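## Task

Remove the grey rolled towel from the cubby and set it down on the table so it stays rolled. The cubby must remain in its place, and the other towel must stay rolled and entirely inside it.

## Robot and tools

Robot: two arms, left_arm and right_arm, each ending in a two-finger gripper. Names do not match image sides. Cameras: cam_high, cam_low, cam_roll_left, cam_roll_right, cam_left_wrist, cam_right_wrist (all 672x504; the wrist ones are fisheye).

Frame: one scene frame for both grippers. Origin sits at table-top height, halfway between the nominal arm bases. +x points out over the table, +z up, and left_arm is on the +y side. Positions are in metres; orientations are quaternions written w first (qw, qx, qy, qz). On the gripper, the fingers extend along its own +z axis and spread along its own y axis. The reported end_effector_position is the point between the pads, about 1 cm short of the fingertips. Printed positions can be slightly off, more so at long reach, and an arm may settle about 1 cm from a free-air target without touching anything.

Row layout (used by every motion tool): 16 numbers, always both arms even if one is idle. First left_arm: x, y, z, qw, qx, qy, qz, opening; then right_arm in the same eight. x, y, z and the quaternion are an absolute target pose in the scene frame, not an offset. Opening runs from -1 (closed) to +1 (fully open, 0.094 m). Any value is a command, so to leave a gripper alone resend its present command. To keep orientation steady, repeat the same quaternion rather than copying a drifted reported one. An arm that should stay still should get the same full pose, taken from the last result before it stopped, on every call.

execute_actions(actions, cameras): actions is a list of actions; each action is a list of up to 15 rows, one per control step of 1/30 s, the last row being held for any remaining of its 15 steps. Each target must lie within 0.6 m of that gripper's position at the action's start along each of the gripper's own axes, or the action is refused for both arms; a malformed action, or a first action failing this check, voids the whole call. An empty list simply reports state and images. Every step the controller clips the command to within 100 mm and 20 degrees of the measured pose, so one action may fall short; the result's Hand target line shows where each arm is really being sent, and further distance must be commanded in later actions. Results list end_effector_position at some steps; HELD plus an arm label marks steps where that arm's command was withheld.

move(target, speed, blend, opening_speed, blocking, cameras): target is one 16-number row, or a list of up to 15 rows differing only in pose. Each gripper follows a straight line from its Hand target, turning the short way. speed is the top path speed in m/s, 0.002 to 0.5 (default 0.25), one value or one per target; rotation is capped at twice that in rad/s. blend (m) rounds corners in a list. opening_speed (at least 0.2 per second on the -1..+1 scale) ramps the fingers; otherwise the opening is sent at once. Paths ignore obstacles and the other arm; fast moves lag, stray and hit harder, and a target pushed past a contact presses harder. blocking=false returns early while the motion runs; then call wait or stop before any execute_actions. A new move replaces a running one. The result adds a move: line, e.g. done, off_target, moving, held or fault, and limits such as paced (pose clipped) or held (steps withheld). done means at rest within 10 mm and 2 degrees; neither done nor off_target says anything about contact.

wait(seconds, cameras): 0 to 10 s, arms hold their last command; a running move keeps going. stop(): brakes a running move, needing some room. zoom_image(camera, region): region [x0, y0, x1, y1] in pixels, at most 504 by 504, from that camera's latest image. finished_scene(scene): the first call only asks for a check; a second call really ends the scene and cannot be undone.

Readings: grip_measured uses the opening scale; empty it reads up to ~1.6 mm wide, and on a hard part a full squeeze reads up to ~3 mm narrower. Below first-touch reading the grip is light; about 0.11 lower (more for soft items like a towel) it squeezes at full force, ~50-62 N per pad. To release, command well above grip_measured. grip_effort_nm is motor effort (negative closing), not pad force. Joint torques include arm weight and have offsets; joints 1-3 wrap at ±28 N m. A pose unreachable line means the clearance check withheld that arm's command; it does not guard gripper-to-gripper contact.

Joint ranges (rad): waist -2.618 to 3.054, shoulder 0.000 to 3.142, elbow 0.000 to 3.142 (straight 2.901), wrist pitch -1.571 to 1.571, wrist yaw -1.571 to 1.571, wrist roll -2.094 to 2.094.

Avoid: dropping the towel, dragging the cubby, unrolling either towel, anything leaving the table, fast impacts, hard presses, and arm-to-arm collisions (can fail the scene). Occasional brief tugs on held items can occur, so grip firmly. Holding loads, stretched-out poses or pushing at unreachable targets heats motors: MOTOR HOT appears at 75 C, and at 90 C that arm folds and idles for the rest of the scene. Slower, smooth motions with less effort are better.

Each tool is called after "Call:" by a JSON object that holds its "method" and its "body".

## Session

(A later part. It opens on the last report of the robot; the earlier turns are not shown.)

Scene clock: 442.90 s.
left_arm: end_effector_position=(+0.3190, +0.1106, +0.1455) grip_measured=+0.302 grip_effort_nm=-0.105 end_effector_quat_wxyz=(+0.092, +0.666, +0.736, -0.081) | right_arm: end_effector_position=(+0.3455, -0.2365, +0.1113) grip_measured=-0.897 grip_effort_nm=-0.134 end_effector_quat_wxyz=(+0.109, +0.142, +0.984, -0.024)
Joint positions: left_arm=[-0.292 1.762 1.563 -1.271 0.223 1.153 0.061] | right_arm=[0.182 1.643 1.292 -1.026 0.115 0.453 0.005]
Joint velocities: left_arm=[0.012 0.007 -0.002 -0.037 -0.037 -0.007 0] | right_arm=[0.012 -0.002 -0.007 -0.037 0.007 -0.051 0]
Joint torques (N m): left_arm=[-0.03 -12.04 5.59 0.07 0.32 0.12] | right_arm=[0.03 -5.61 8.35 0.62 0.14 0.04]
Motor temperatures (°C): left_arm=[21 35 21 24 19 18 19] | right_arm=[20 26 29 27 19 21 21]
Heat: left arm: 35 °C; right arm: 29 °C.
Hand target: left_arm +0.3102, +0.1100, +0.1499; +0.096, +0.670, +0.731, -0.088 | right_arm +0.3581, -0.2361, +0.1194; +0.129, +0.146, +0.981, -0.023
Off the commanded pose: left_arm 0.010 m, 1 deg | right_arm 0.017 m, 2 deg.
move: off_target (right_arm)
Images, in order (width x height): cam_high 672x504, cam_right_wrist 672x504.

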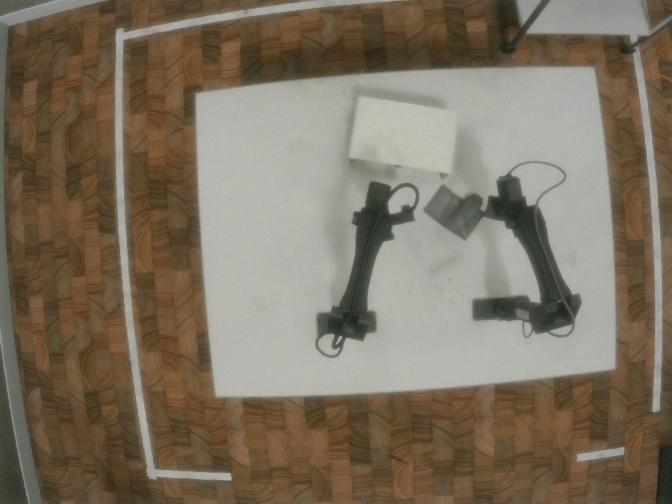

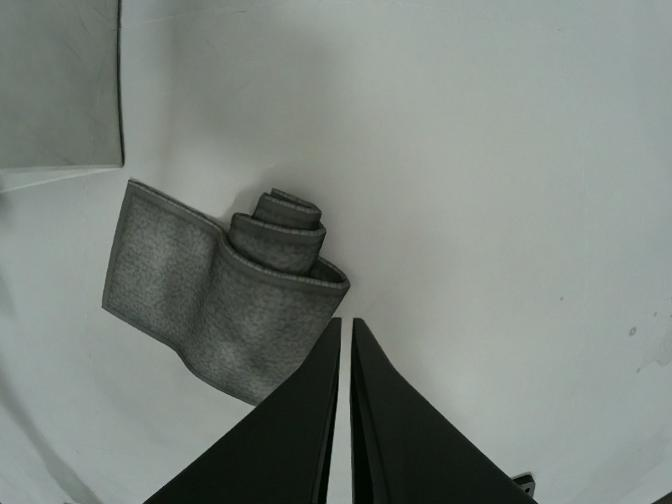

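Call:
{"method": "move", "body": {"target": [[0.315,-0.09,0.10,0.1677,0.2549,0.9513,-0.0449,-0.9,0.36,-0.25,0.12,0.1291,0.1465,0.9805,-0.0193,-0.9],[0.315,-0.09,0.05,0.1677,0.2549,0.9513,-0.0449,-0.9,0.40,-0.245,0.08,0.1291,0.1465,0.9805,-0.0193,-0.9]], "speed": [0.2,0.1]}}

Call:
{"method": "zoom_image", "body": {"camera": "cam_high", "region": [390, 130, 550, 250]}}

Call:
{"method": "zoom_image", "body": {"camera": "cam_roll_right", "region": [100, 330, 450, 504]}}

Scene clock: 449.13 s.
left_arm: end_effector_position=(+0.3135, -0.0934, +0.0647) grip_measured=-0.898 grip_effort_nm=-0.120 end_effector_quat_wxyz=(+0.172, +0.260, +0.948, -0.058) | right_arm: end_effector_position=(+0.3841, -0.2444, +0.0730) grip_measured=-0.897 grip_effort_nm=-0.134 end_effector_quat_wxyz=(+0.112, +0.145, +0.983, -0.024)
Joint positions: left_arm=[-0.86 2.024 1.549 -0.744 -0.1 -0.322 0.005] | right_arm=[0.14 1.801 1.32 -0.887 0.107 0.417 0.005]
Joint velocities: left_arm=[-0.007 -0.012 0.012 -0.007 -0.007 -0.022 -0.001] | right_arm=[-0.002 -0.002 -0.007 0.066 0.037 0.022 0]
Joint torques (N m): left_arm=[-0.29 -10.29 6.32 0.78 -0.25 -0.08] | right_arm=[-0.49 -6.39 8.69 0.64 0.02 -0.07]
Motor temperatures (°C): left_arm=[21 35 21 24 19 18 19] | right_arm=[20 26 29 27 19 21 21]
Heat: left arm: 35 °C; right arm: 29 °C.
Hand target: left_arm +0.3114, -0.0895, +0.0496; +0.163, +0.257, +0.952, -0.045 | right_arm +0.3986, -0.2447, +0.0792; +0.129, +0.146, +0.981, -0.019
Off the commanded pose: left_arm 0.015 m, 2 deg | right_arm 0.017 m, 2 deg.
move: off_target (left_arm, right_arm)

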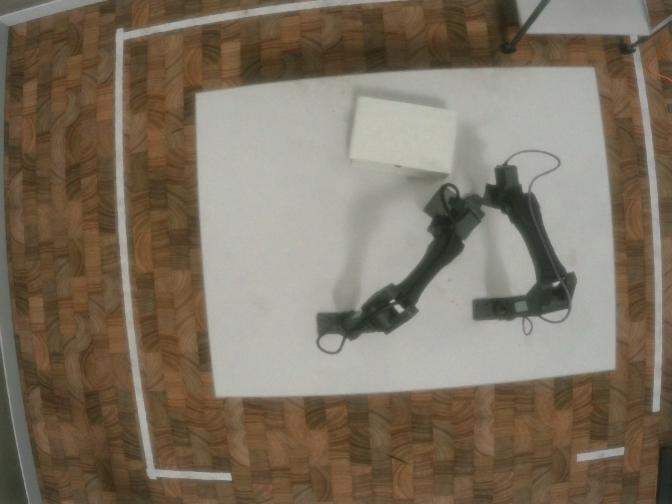

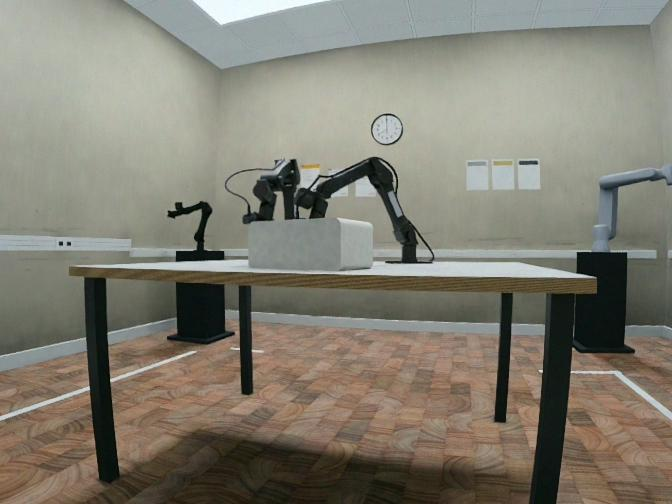

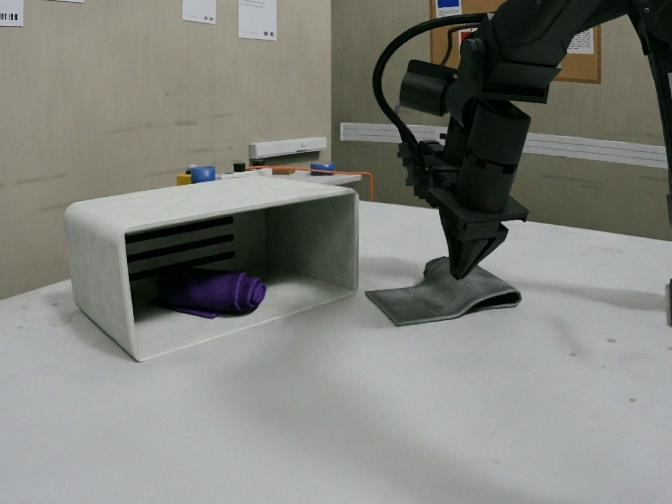

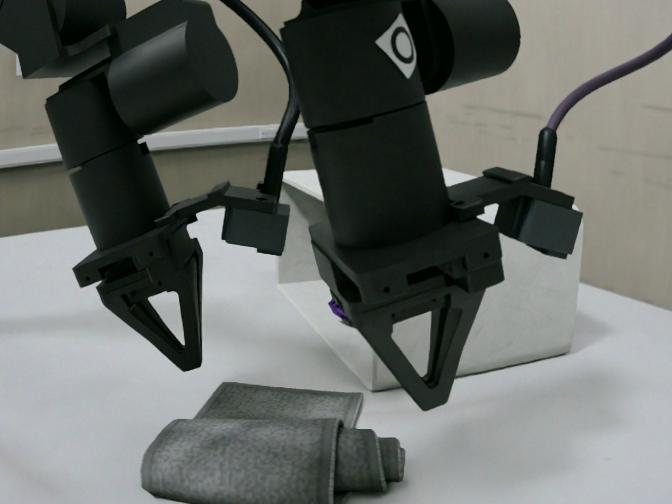

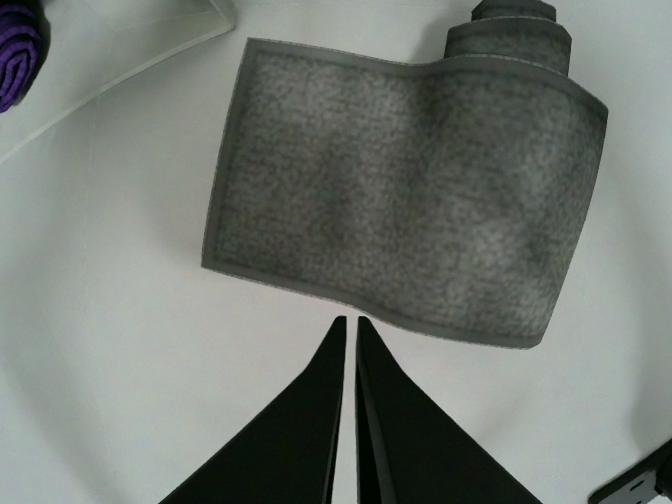

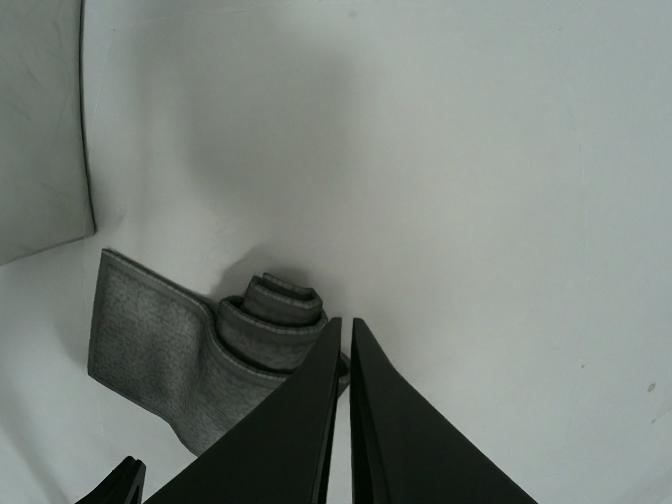

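Scaled by 3.150 from the camera's 672x504 image, which has a finer 960x720 frame.

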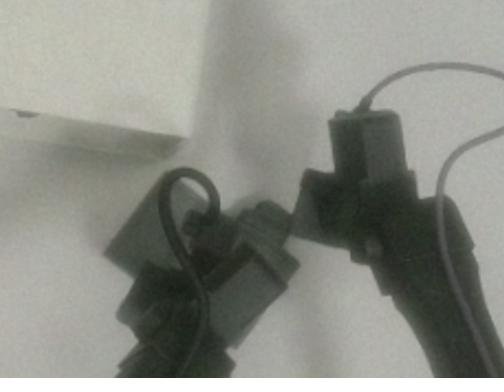

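Scaled by 1.440 from the camera's 672x504 image, which has a finer 960x720 frame.

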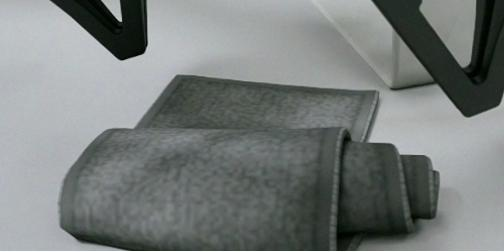

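Call:
{"method": "move", "body": {"target": [[0.343,-0.087,0.04,0.1677,0.2549,0.9513,-0.0449,-0.9,0.413,-0.240,0.07,0.1291,0.1465,0.9805,-0.0193,-0.9],[0.343,-0.087,0.005,0.1677,0.2549,0.9513,-0.0449,-0.9,0.413,-0.240,0.025,0.1291,0.1465,0.9805,-0.0193,-0.9]], "speed": 0.06, "cameras": ["cam_high","cam_roll_right","cam_left_wrist","cam_right_wrist"]}}

Call:
{"method": "zoom_image", "body": {"camera": "cam_roll_right", "region": [100, 330, 450, 504]}}

Scene clock: 452.47 s.
left_arm: end_effector_position=(+0.3466, -0.0932, +0.0254) grip_measured=-0.898 grip_effort_nm=-0.110 end_effector_quat_wxyz=(+0.184, +0.249, +0.949, -0.057) | right_arm: end_effector_position=(+0.4143, -0.2403, +0.0353) grip_measured=-0.897 grip_effort_nm=-0.139 end_effector_quat_wxyz=(+0.137, +0.146, +0.980, -0.016)
Joint positions: left_arm=[-0.808 2.134 1.545 -0.606 -0.1 -0.29 0.005] | right_arm=[0.14 1.911 1.294 -0.698 0.107 0.417 0.005]
Joint velocities: left_arm=[-0.012 -0.007 -0.022 -0.007 -0.022 -0.007 0] | right_arm=[-0.002 -0.007 0.002 0.037 -0.066 -0.037 0]
Joint torques (N m): left_arm=[0.39 -10.59 5.91 0.83 -0.08 0.13] | right_arm=[0.2 -7.09 4.26 0.71 0.05 0.02]
Motor temperatures (°C): left_arm=[21 35 21 25 19 18 19] | right_arm=[20 26 29 27 19 21 21]
Heat: left arm: 35 °C; right arm: 29 °C.
Hand target: left_arm +0.3426, -0.0865, +0.0055; +0.168, +0.255, +0.951, -0.045 | right_arm +0.4116, -0.2401, +0.0249; +0.129, +0.146, +0.981, -0.020
Off the commanded pose: left_arm 0.022 m, 2 deg | right_arm 0.010 m, 1 deg.
move: off_target (left_arm)
Images, in order (width x height): cam_high 672x504, cam_roll_right 672x504, cam_left_wrist 672x504, cam_right_wrist 672x504.

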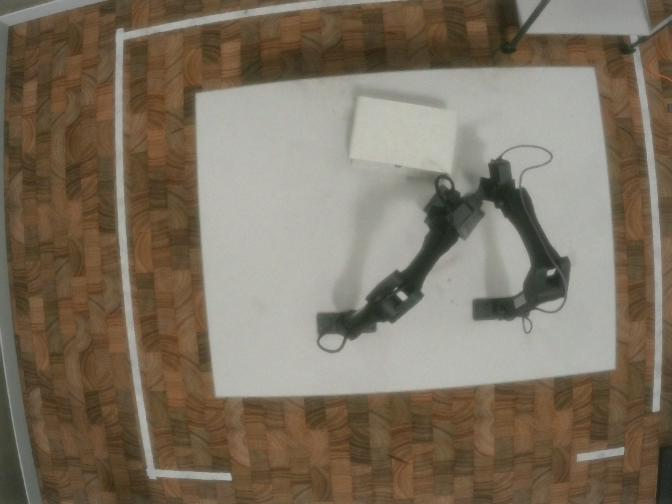

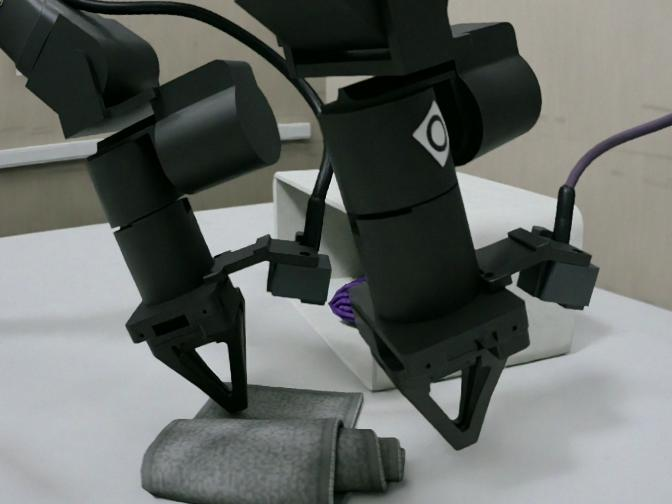

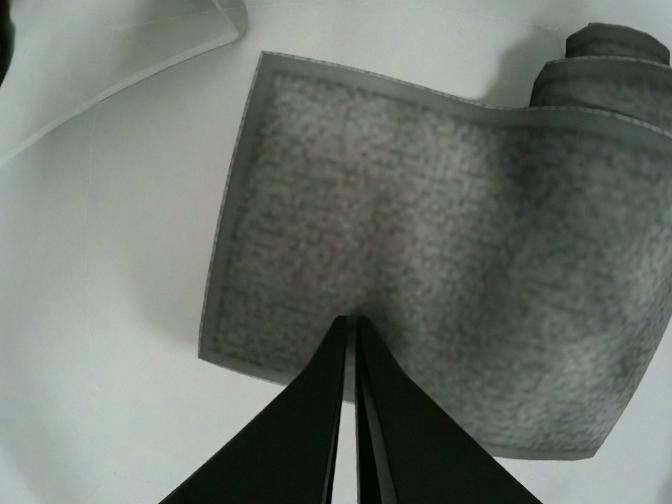

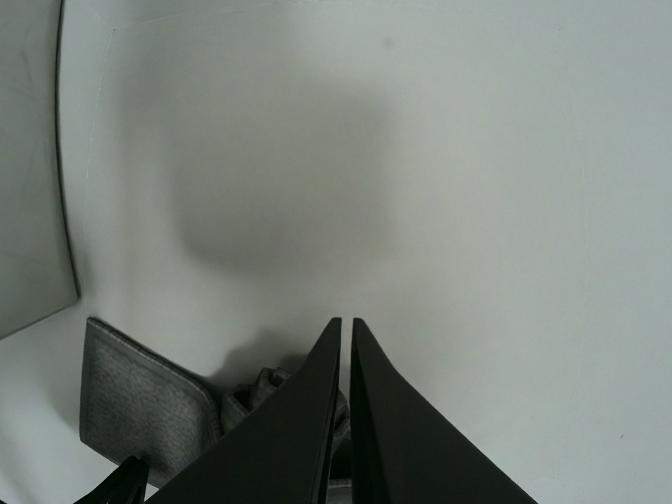

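Scaled by 1.440 from the camera's 672x504 image, which has a finer 960x720 frame.

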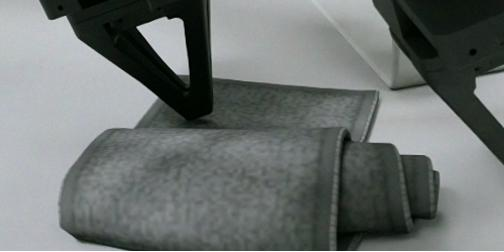

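Call:
{"method": "move", "body": {"target": [[0.343,-0.087,-0.03,0.1677,0.2549,0.9513,-0.0449,-0.9,0.409,-0.240,0.010,0.1291,0.1465,0.9805,-0.0193,-0.9]], "speed": 0.06, "cameras": ["cam_roll_right"]}}

Call:
{"method": "move", "body": {"target": [[0.343,-0.087,-0.03,0.1677,0.2549,0.9513,-0.0449,-0.9,0.375,-0.221,0.010,0.1291,0.1465,0.9805,-0.0193,-0.9]], "speed": 0.06, "cameras": ["cam_left_wrist","cam_right_wrist","cam_roll_right"]}}

Call:
{"method": "zoom_image", "body": {"camera": "cam_roll_right", "region": [100, 330, 450, 504]}}

Scene clock: 454.20 s.
left_arm: end_effector_position=(+0.3585, -0.1060, +0.0199) grip_measured=-0.898 grip_effort_nm=-0.115 end_effector_quat_wxyz=(+0.221, +0.245, +0.941, -0.080) | right_arm: end_effector_position=(+0.4116, -0.2407, +0.0217) grip_measured=-0.897 grip_effort_nm=-0.134 end_effector_quat_wxyz=(+0.138, +0.146, +0.979, -0.016)
Joint positions: left_arm=[-0.808 2.145 1.5 -0.462 -0.1 -0.29 0.005] | right_arm=[0.14 1.921 1.249 -0.641 0.107 0.417 0.005]
Joint velocities: left_arm=[-0.012 -0.002 0.017 0.081 -0.022 -0.095 -0.002] | right_arm=[-0.007 -0.002 -0.007 -0.007 0.007 0.007 0.001]
Joint torques (N m): left_arm=[0.39 -7.54 4.4 0.64 -0.07 0.12] | right_arm=[0.27 -6.94 4.1 0.73 0.04 0.03]
Motor temperatures (°C): left_arm=[21 35 21 25 19 18 19] | right_arm=[20 26 29 27 19 21 21]
Heat: left arm: 35 °C; right arm: 29 °C.
Hand target: left_arm +0.3412, -0.0852, -0.0264; +0.168, +0.255, +0.951, -0.046 | right_arm +0.4080, -0.2402, +0.0106; +0.129, +0.146, +0.981, -0.019
Off the commanded pose: left_arm 0.056 m, 8 deg | right_arm 0.012 m, 1 deg.
move: off_target (left_arm, right_arm)
Images, in order (width x height): cam_roll_right 672x504.

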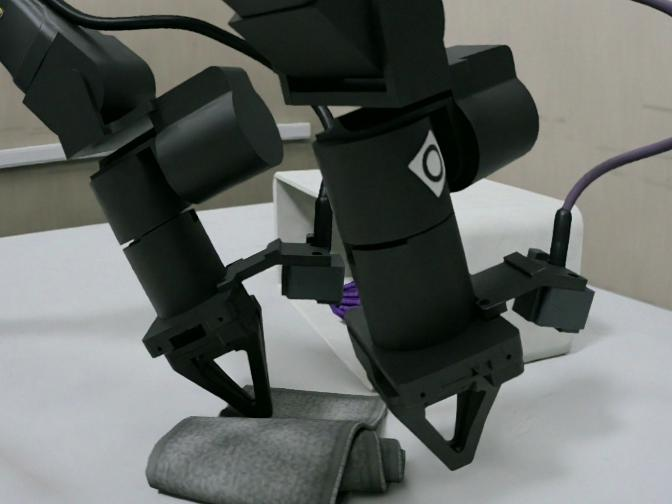

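Scene clock: 455.37 s.
left_arm: end_effector_position=(+0.3585, -0.1060, +0.0199) grip_measured=-0.898 grip_effort_nm=-0.115 end_effector_quat_wxyz=(+0.221, +0.245, +0.941, -0.080) | right_arm: end_effector_position=(+0.3784, -0.2226, +0.0050) grip_measured=-0.898 grip_effort_nm=-0.129 end_effector_quat_wxyz=(+0.123, +0.146, +0.981, -0.022)
Joint positions: left_arm=[-0.808 2.145 1.5 -0.462 -0.1 -0.29 0.005] | right_arm=[0.208 1.875 1.12 -0.599 0.125 0.484 0.005]
Joint velocities: left_arm=[-0.007 0.002 0.002 0.022 0.051 -0.007 0] | right_arm=[-0.012 -0.007 0.007 -0.022 0.051 0.007 0.001]
Joint torques (N m): left_arm=[0.42 -7.57 4.45 0.61 -0.06 0.11] | right_arm=[0.46 -10.59 3.4 0.54 0.06 0.03]
Motor temperatures (°C): left_arm=[21 34 21 25 19 18 19] | right_arm=[20 26 29 27 19 21 21]
Heat: left arm: 34 °C; right arm: 29 °C.
Hand target: left_arm +0.3412, -0.0852, -0.0266; +0.167, +0.254, +0.952, -0.046 | right_arm +0.3747, -0.2218, +0.0105; +0.129, +0.146, +0.981, -0.021
Off the commanded pose: left_arm 0.056 m, 8 deg | right_arm 0.006 m, 1 deg.
move: off_target (left_arm)
Images, in order (width x height): cam_roll_right 672x504, cam_left_wrist 672x504, cam_right_wrist 672x504.

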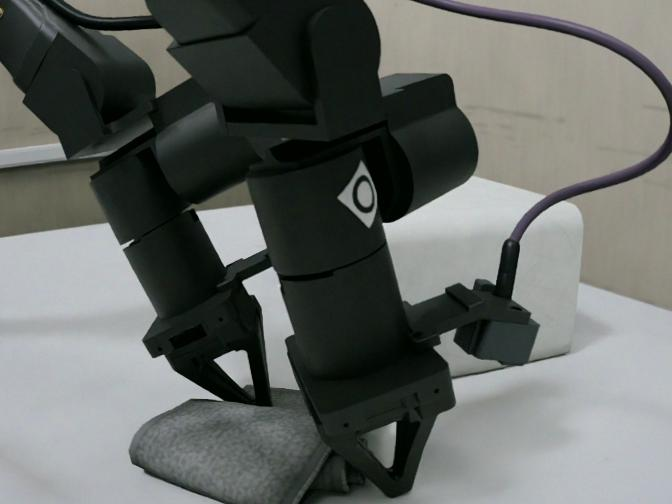

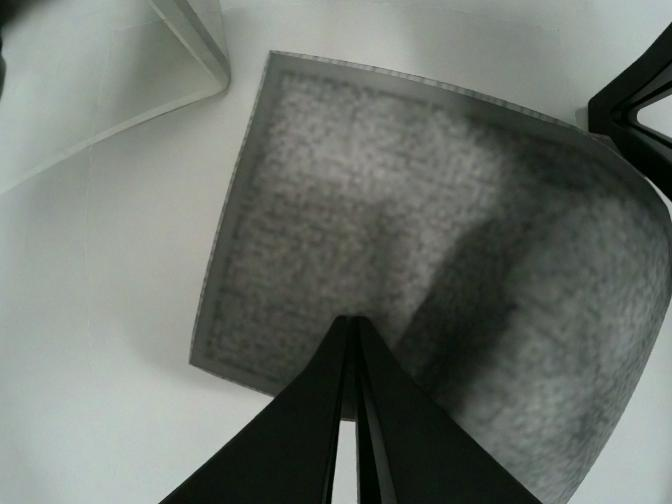

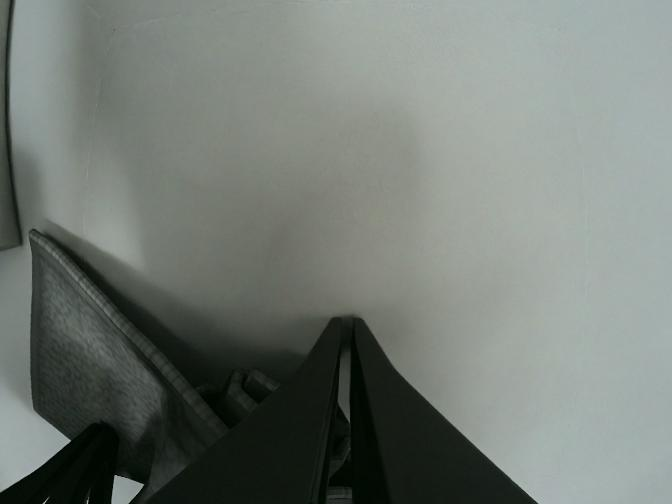

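Scaled by 1.440 from the camera's 672x504 image, which has a finer 960x720 frame.

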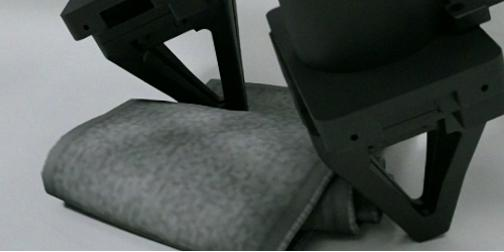

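Call:
{"method": "move", "body": {"target": [[0.343,-0.087,-0.03,0.1677,0.2549,0.9513,-0.0449,-0.9,0.395,-0.24,0.020,0.1291,0.1465,0.9805,-0.0193,-0.9],[0.343,-0.087,-0.03,0.1677,0.2549,0.9513,-0.0449,-0.9,0.37,-0.28,0.12,0.1291,0.1465,0.9805,-0.0193,-0.9]], "speed": 0.12, "cameras": ["cam_high","cam_left_wrist","cam_right_wrist","cam_roll_right"]}}

Call:
{"method": "zoom_image", "body": {"camera": "cam_roll_right", "region": [100, 330, 450, 504]}}

Scene clock: 457.97 s.
left_arm: end_effector_position=(+0.3585, -0.1060, +0.0199) grip_measured=-0.898 grip_effort_nm=-0.115 end_effector_quat_wxyz=(+0.221, +0.245, +0.941, -0.080) | right_arm: end_effector_position=(+0.3668, -0.2778, +0.0996) grip_measured=-0.898 grip_effort_nm=-0.129 end_effector_quat_wxyz=(+0.104, +0.147, +0.983, -0.022)
Joint positions: left_arm=[-0.808 2.145 1.5 -0.462 -0.1 -0.29 0.005] | right_arm=[0.04 1.717 1.329 -0.986 0.08 0.324 0.005]
Joint velocities: left_arm=[-0.027 -0.017 0.012 -0.051 -0.022 0.081 0] | right_arm=[0.012 -0.002 -0.007 -0.051 -0.007 -0.022 0]
Joint torques (N m): left_arm=[0.42 -7.57 4.44 0.61 -0.07 0.11] | right_arm=[-0.28 -9.68 8.21 0.39 -0.01 -0.07]
Motor temperatures (°C): left_arm=[21 34 21 25 19 18 19] | right_arm=[20 27 29 27 19 21 21]
Heat: left arm: 34 °C; right arm: 29 °C.
Hand target: left_arm +0.3412, -0.0852, -0.0266; +0.167, +0.254, +0.952, -0.046 | right_arm +0.3729, -0.2784, +0.1193; +0.129, +0.147, +0.981, -0.016
Off the commanded pose: left_arm 0.056 m, 8 deg | right_arm 0.021 m, 3 deg.
move: off_target (left_arm, right_arm)
Images, in order (width x height): cam_high 672x504, cam_roll_right 672x504, cam_left_wrist 672x504, cam_right_wrist 672x504.

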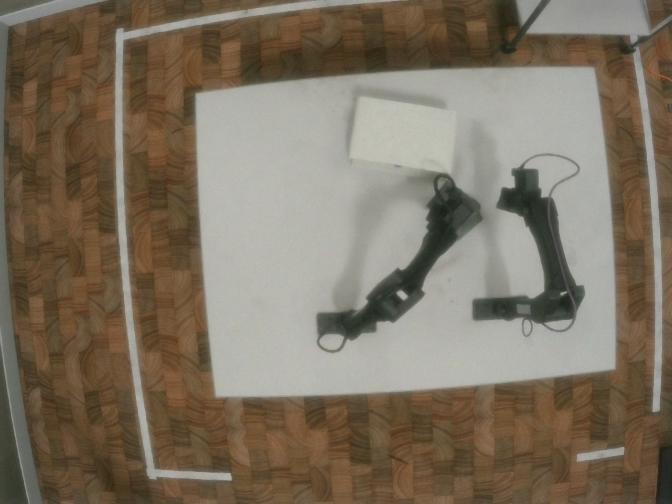

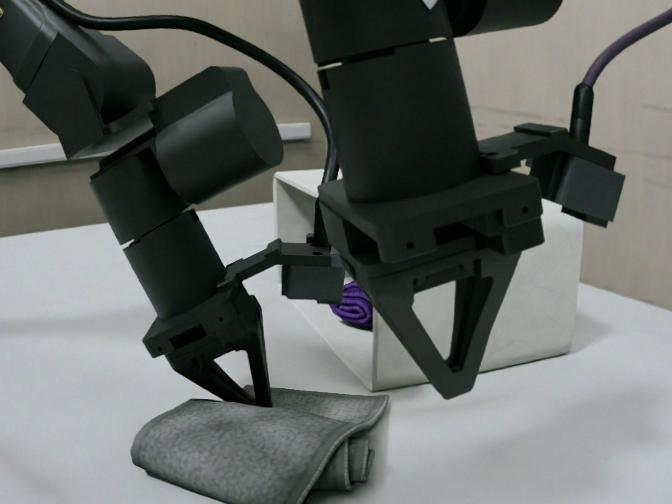

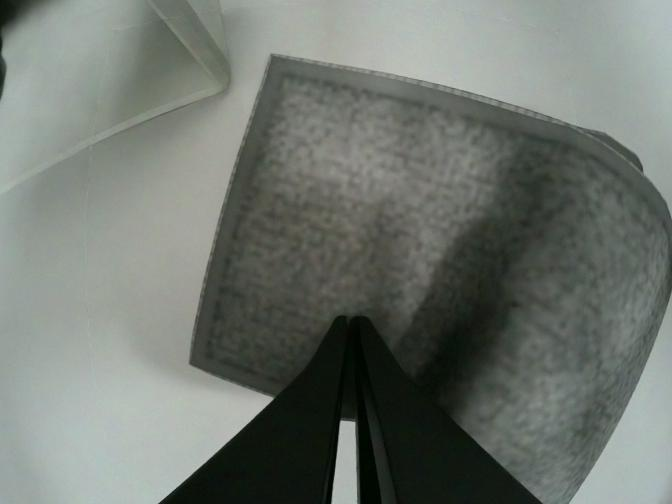

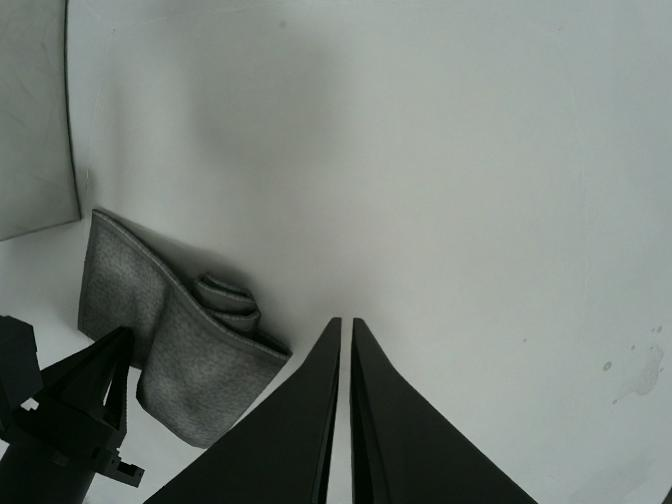

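Scaled by 1.440 from the camera's 672x504 image, which has a finer 960x720 frame.

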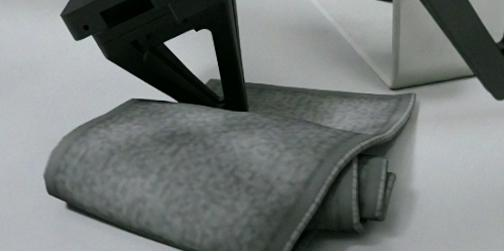

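Call:
{"method": "move", "body": {"target": [[0.343,-0.087,-0.03,0.1677,0.2549,0.9513,-0.0449,-0.9,0.395,-0.222,0.060,0.1291,0.1465,0.9805,-0.0193,-0.9],[0.343,-0.087,-0.03,0.1677,0.2549,0.9513,-0.0449,-0.9,0.387,-0.222,0.020,0.1291,0.1465,0.9805,-0.0193,-0.9],[0.343,-0.087,-0.03,0.1677,0.2549,0.9513,-0.0449,-0.9,0.353,-0.222,0.020,0.1291,0.1465,0.9805,-0.0193,-0.9]], "speed": [0.12,0.06,0.05], "cameras": ["cam_left_wrist","cam_right_wrist","cam_roll_right"]}}

Call:
{"method": "move", "body": {"target": [[0.343,-0.087,-0.03,0.1677,0.2549,0.9513,-0.0449,-0.9,0.375,-0.235,0.030,0.1291,0.1465,0.9805,-0.0193,-0.9],[0.343,-0.087,-0.03,0.1677,0.2549,0.9513,-0.0449,-0.9,0.36,-0.29,0.13,0.1291,0.1465,0.9805,-0.0193,-0.9]], "speed": 0.12, "cameras": ["cam_high","cam_left_wrist","cam_right_wrist","cam_roll_right"]}}

Call:
{"method": "zoom_image", "body": {"camera": "cam_roll_right", "region": [100, 330, 450, 504]}}

Scene clock: 462.97 s.
left_arm: end_effector_position=(+0.3585, -0.1060, +0.0199) grip_measured=-0.898 grip_effort_nm=-0.115 end_effector_quat_wxyz=(+0.221, +0.245, +0.941, -0.080) | right_arm: end_effector_position=(+0.3493, -0.2244, +0.0122) grip_measured=-0.898 grip_effort_nm=-0.134 end_effector_quat_wxyz=(+0.112, +0.145, +0.983, -0.025)
Joint positions: left_arm=[-0.808 2.145 1.5 -0.462 -0.1 -0.29 0.005] | right_arm=[0.221 1.779 1.034 -0.633 0.125 0.496 0.005]
Joint velocities: left_arm=[0.007 0.002 0.002 0.007 0.066 -0.037 0] | right_arm=[-0.012 -0.012 -0.002 -0.037 0.081 0.007 -0.003]
Joint torques (N m): left_arm=[0.42 -7.56 4.44 0.61 -0.07 0.11] | right_arm=[0.51 -10.1 3.71 0.61 0.13 0.04]
Motor temperatures (°C): left_arm=[21 33 21 25 19 18 19] | right_arm=[20 27 29 27 19 21 21]
Heat: left arm: 33 °C; right arm: 29 °C.
Hand target: left_arm +0.3412, -0.0852, -0.0266; +0.167, +0.254, +0.952, -0.046 | right_arm +0.3506, -0.2238, +0.0202; +0.129, +0.146, +0.980, -0.023
Off the commanded pose: left_arm 0.056 m, 8 deg | right_arm 0.009 m, 2 deg.
move: off_target (left_arm)
Images, in order (width x height): cam_roll_right 672x504, cam_left_wrist 672x504, cam_right_wrist 672x504.

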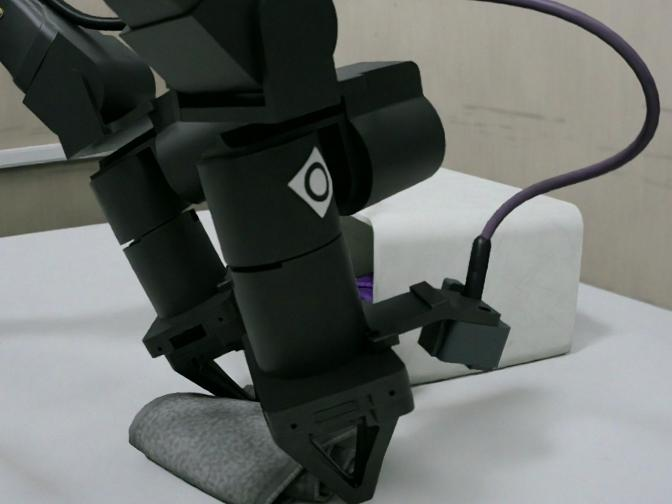

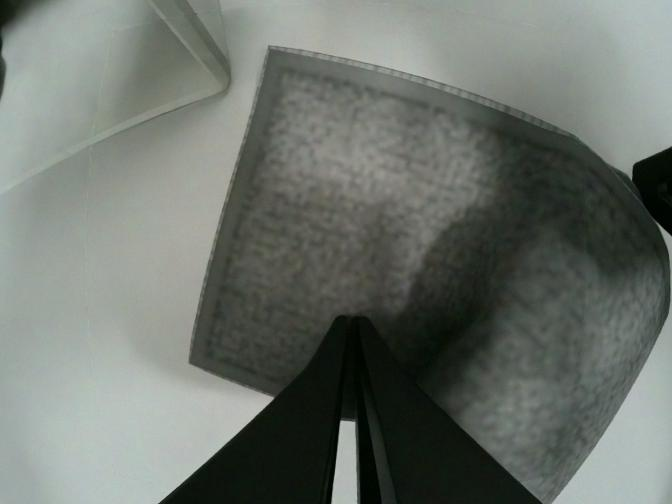

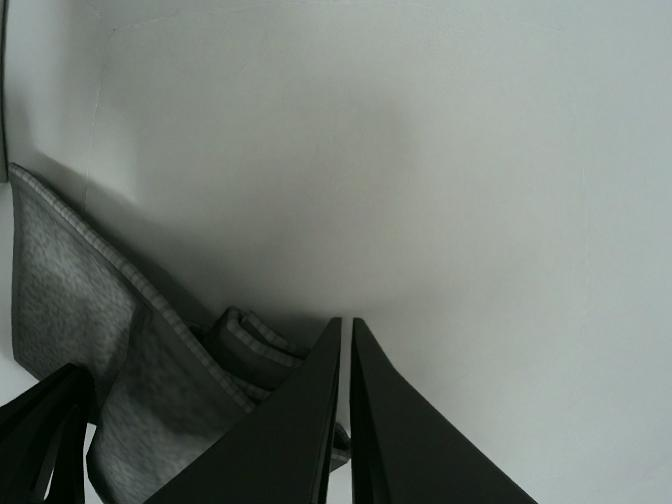

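Scene clock: 465.00 s.
left_arm: end_effector_position=(+0.3585, -0.1060, +0.0199) grip_measured=-0.898 grip_effort_nm=-0.120 end_effector_quat_wxyz=(+0.221, +0.245, +0.941, -0.080) | right_arm: end_effector_position=(+0.3573, -0.2875, +0.1093) grip_measured=-0.898 grip_effort_nm=-0.129 end_effector_quat_wxyz=(+0.103, +0.148, +0.983, -0.021)
Joint positions: left_arm=[-0.808 2.145 1.5 -0.462 -0.1 -0.29 0.005] | right_arm=[0.008 1.676 1.321 -1.017 0.072 0.294 0.005]
Joint velocities: left_arm=[-0.002 0.002 0.002 -0.037 -0.081 -0.022 0] | right_arm=[-0.002 -0.012 -0.022 -0.051 0.022 -0.051 0.001]
Joint torques (N m): left_arm=[0.43 -7.56 4.44 0.61 -0.06 0.11] | right_arm=[-0.21 -9.29 8.28 0.38 -0.01 -0.06]
Motor temperatures (°C): left_arm=[21 33 21 25 19 18 19] | right_arm=[20 27 29 27 19 21 21]
Heat: left arm: 33 °C; right arm: 29 °C.
Hand target: left_arm +0.3412, -0.0852, -0.0266; +0.167, +0.254, +0.952, -0.046 | right_arm +0.3630, -0.2880, +0.1288; +0.129, +0.147, +0.981, -0.016
Off the commanded pose: left_arm 0.056 m, 8 deg | right_arm 0.021 m, 3 deg.
move: off_target (left_arm, right_arm)
Images, in order (width x height): cam_high 672x504, cam_roll_right 672x504, cam_left_wrist 672x504, cam_right_wrist 672x504.

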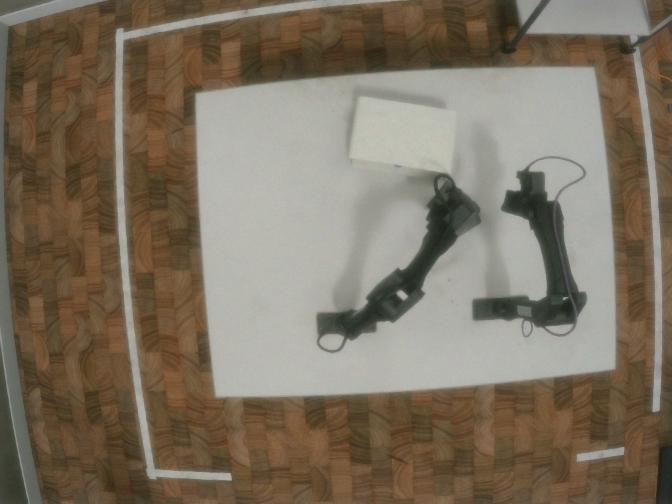

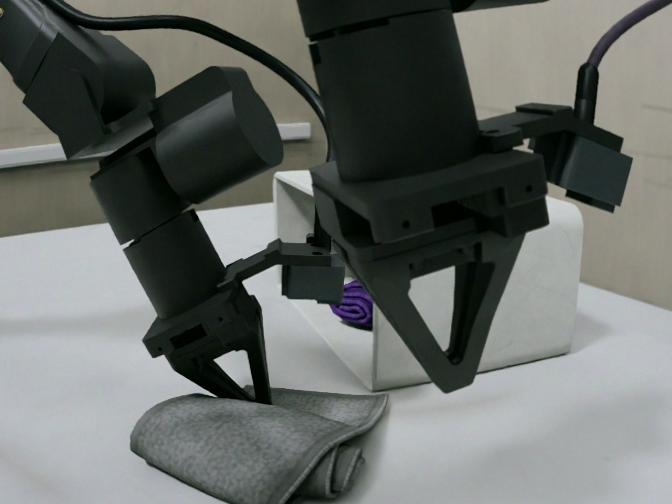

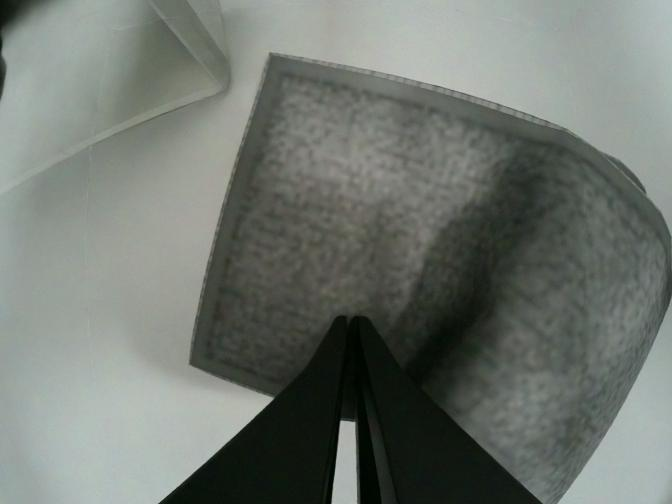

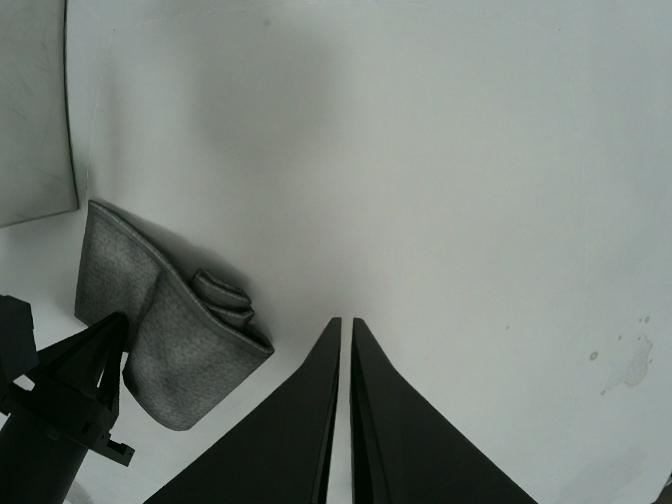

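Scaled by 1.440 from the camera's 672x504 image, which has a finer 960x720 frame.

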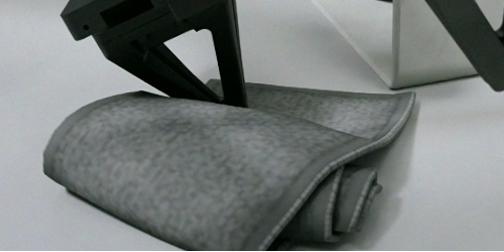

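Call:
{"method": "move", "body": {"target": [[0.335,-0.09,0.06,0.1631,0.3368,0.9254,-0.0594,-0.9,0.30,-0.33,0.15,0.1291,0.1465,0.9805,-0.0193,-0.9],[0.29,-0.145,0.12,0.1631,0.3368,0.9254,-0.0594,-0.9,0.26,-0.36,0.16,0.1291,0.1465,0.9805,-0.0193,-0.9]], "speed": 0.12, "cameras": ["cam_high","cam_left_wrist","cam_roll_right"]}}

Call:
{"method": "zoom_image", "body": {"camera": "cam_roll_right", "region": [100, 330, 450, 504]}}

Call:
{"method": "zoom_image", "body": {"camera": "cam_high", "region": [390, 130, 550, 250]}}

Scene clock: 469.90 s.
left_arm: end_effector_position=(+0.2873, -0.1437, +0.1145) grip_measured=-0.898 grip_effort_nm=-0.115 end_effector_quat_wxyz=(+0.158, +0.341, +0.925, -0.063) | right_arm: end_effector_position=(+0.2694, -0.3611, +0.1607) grip_measured=-0.898 grip_effort_nm=-0.134 end_effector_quat_wxyz=(+0.131, +0.148, +0.980, -0.016)
Joint positions: left_arm=[-0.96 2.111 1.887 -1.014 -0.079 -0.254 0.005] | right_arm=[-0.322 1.329 1.191 -1.168 -0.014 -0.025 0.005]
Joint velocities: left_arm=[-0.002 -0.012 -0.002 0.037 0.022 -0.066 0.001] | right_arm=[-0.002 -0.017 0.007 -0.037 -0.081 -0.007 -0.001]
Joint torques (N m): left_arm=[-0.17 -12.57 11.04 0.43 -0.23 -0.06] | right_arm=[-0.36 -5.7 4.27 0.49 -0.1 -0.07]
Motor temperatures (°C): left_arm=[21 33 21 25 19 18 19] | right_arm=[20 27 29 26 19 21 21]
Heat: left arm: 33 °C; right arm: 29 °C.
Hand target: left_arm +0.2896, -0.1448, +0.1196; +0.162, +0.336, +0.926, -0.060 | right_arm +0.2625, -0.3588, +0.1608; +0.130, +0.147, +0.980, -0.014
Off the commanded pose: left_arm 0.006 m, 1 deg | right_arm 0.009 m, 0 deg.
move: done
Images, in order (width x height): cam_high 672x504, cam_roll_right 672x504, cam_left_wrist 672x504.

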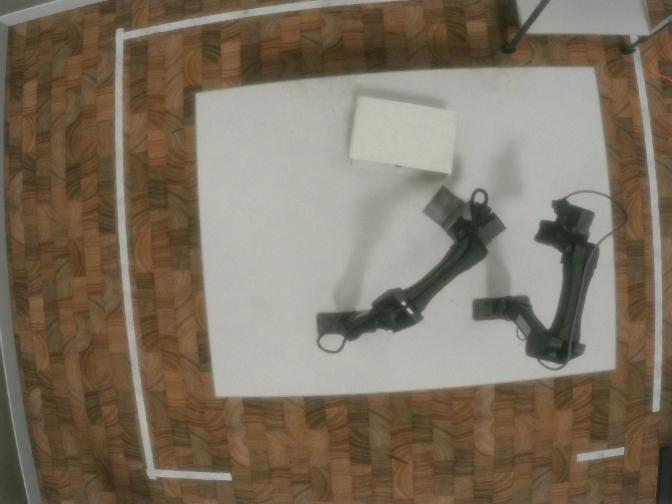

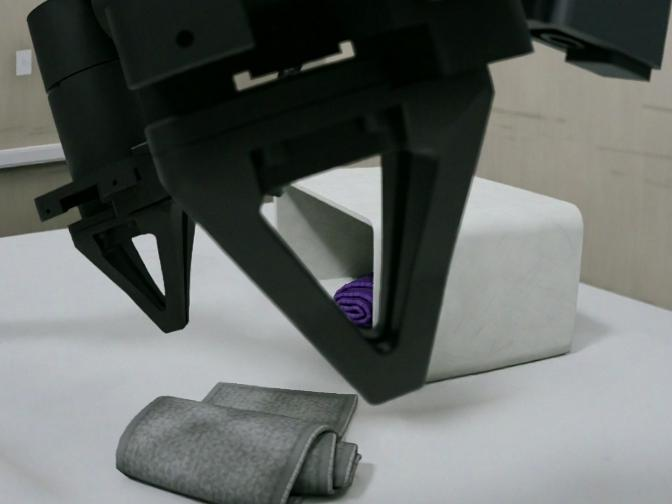

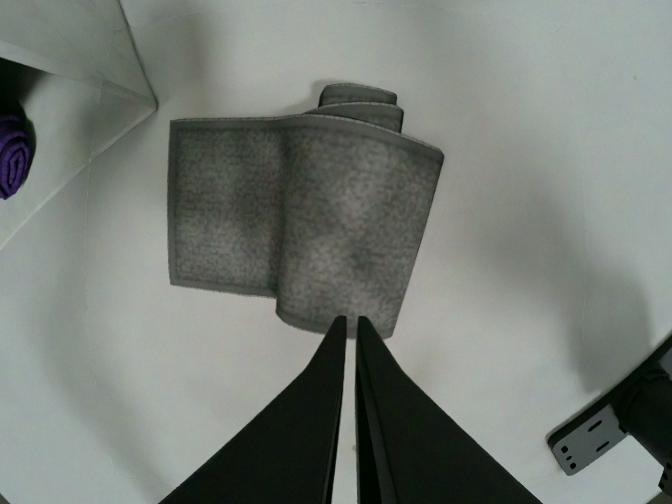

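Scaled by 1.440 from the camera's 672x504 image, which has a finer 960x720 frame.

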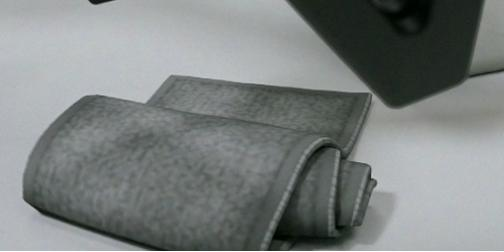

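Scaled by 3.150 from the camera's 672x504 image, which has a finer 960x720 frame.

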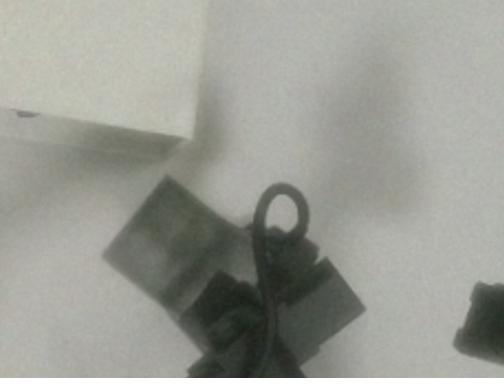

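Call:
{"method": "move", "body": {"target": [[0.30,-0.155,0.08,0.1631,0.3368,0.9254,-0.0594,0.95,0.26,-0.36,0.16,0.1291,0.1465,0.9805,-0.0193,-0.9],[0.30,-0.155,0.028,0.1631,0.3368,0.9254,-0.0594,0.95,0.26,-0.36,0.16,0.1291,0.1465,0.9805,-0.0193,-0.9]], "speed": 0.07, "cameras": ["cam_left_wrist","cam_right_wrist","cam_roll_right"]}}

Call:
{"method": "zoom_image", "body": {"camera": "cam_roll_right", "region": [100, 330, 450, 504]}}

Scene clock: 473.53 s.
left_arm: end_effector_position=(+0.2993, -0.1613, +0.0484) grip_measured=+0.948 grip_effort_nm=0.100 end_effector_quat_wxyz=(+0.175, +0.339, +0.921, -0.075) | right_arm: end_effector_position=(+0.2672, -0.3602, +0.1591) grip_measured=-0.898 grip_effort_nm=-0.139 end_effector_quat_wxyz=(+0.129, +0.146, +0.981, -0.016)
Joint positions: left_arm=[-0.96 2.189 1.731 -0.737 -0.08 -0.255 0.092] | right_arm=[-0.322 1.324 1.182 -1.169 -0.014 -0.029 0.005]
Joint velocities: left_arm=[0.012 -0.007 -0.012 0.037 0.022 0.022 -0.001] | right_arm=[-0.022 -0.002 0.002 -0.007 -0.066 -0.022 -0.001]
Joint torques (N m): left_arm=[0.38 -11.4 6.27 0.85 -0.22 0] | right_arm=[-0.35 -5.85 4.31 0.51 0.01 -0.07]
Motor temperatures (°C): left_arm=[21 34 21 25 19 18 19] | right_arm=[20 27 29 26 19 21 21]
Heat: left arm: 34 °C; right arm: 29 °C.
Hand target: left_arm +0.2994, -0.1543, +0.0286; +0.163, +0.337, +0.925, -0.059 | right_arm +0.2602, -0.3600, +0.1600; +0.129, +0.146, +0.981, -0.019
Off the commanded pose: left_arm 0.021 m, 2 deg | right_arm 0.007 m, 0 deg.
move: off_target (left_arm)
Images, in order (width x height): cam_roll_right 672x504, cam_left_wrist 672x504, cam_right_wrist 672x504.

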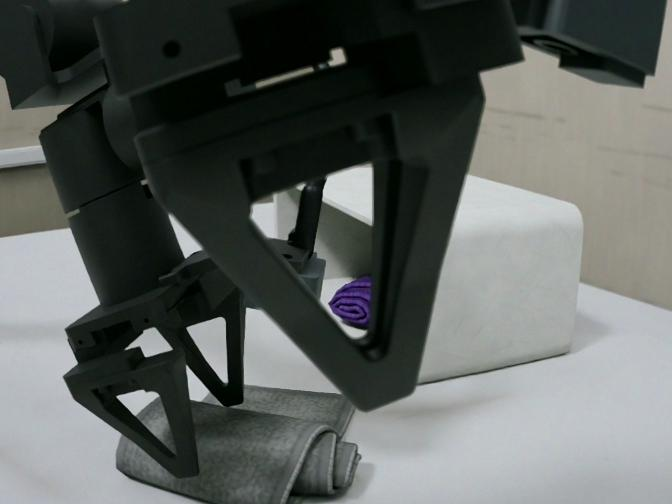

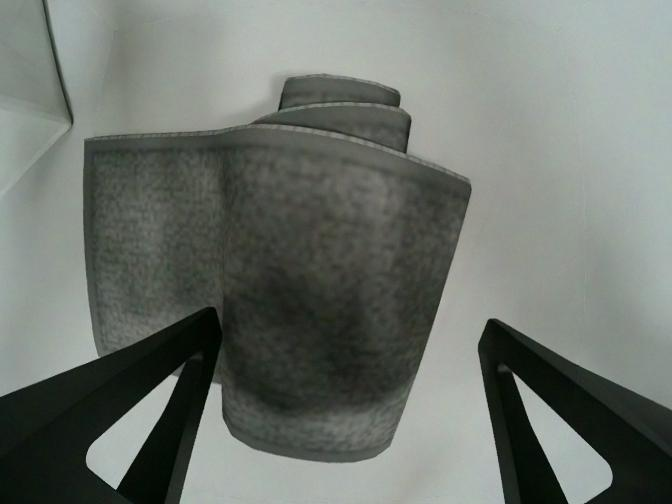

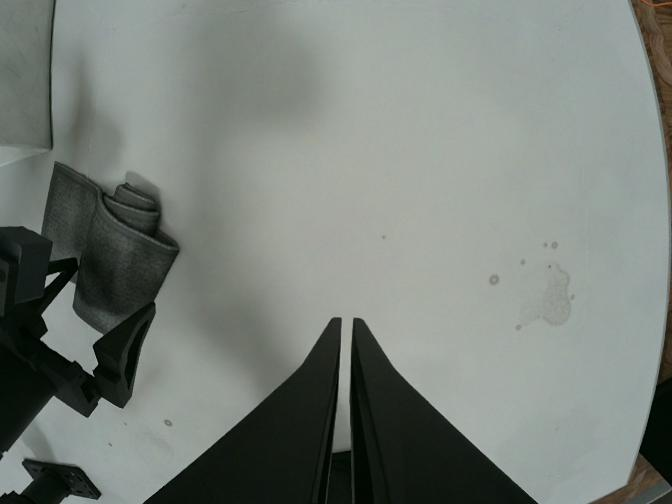

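Scaled by 1.440 from the camera's 672x504 image, which has a finer 960x720 frame.

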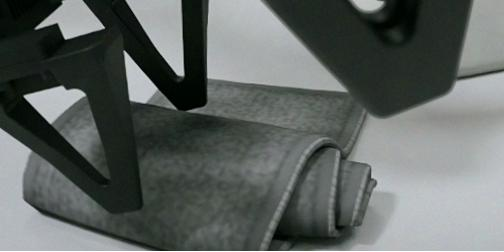

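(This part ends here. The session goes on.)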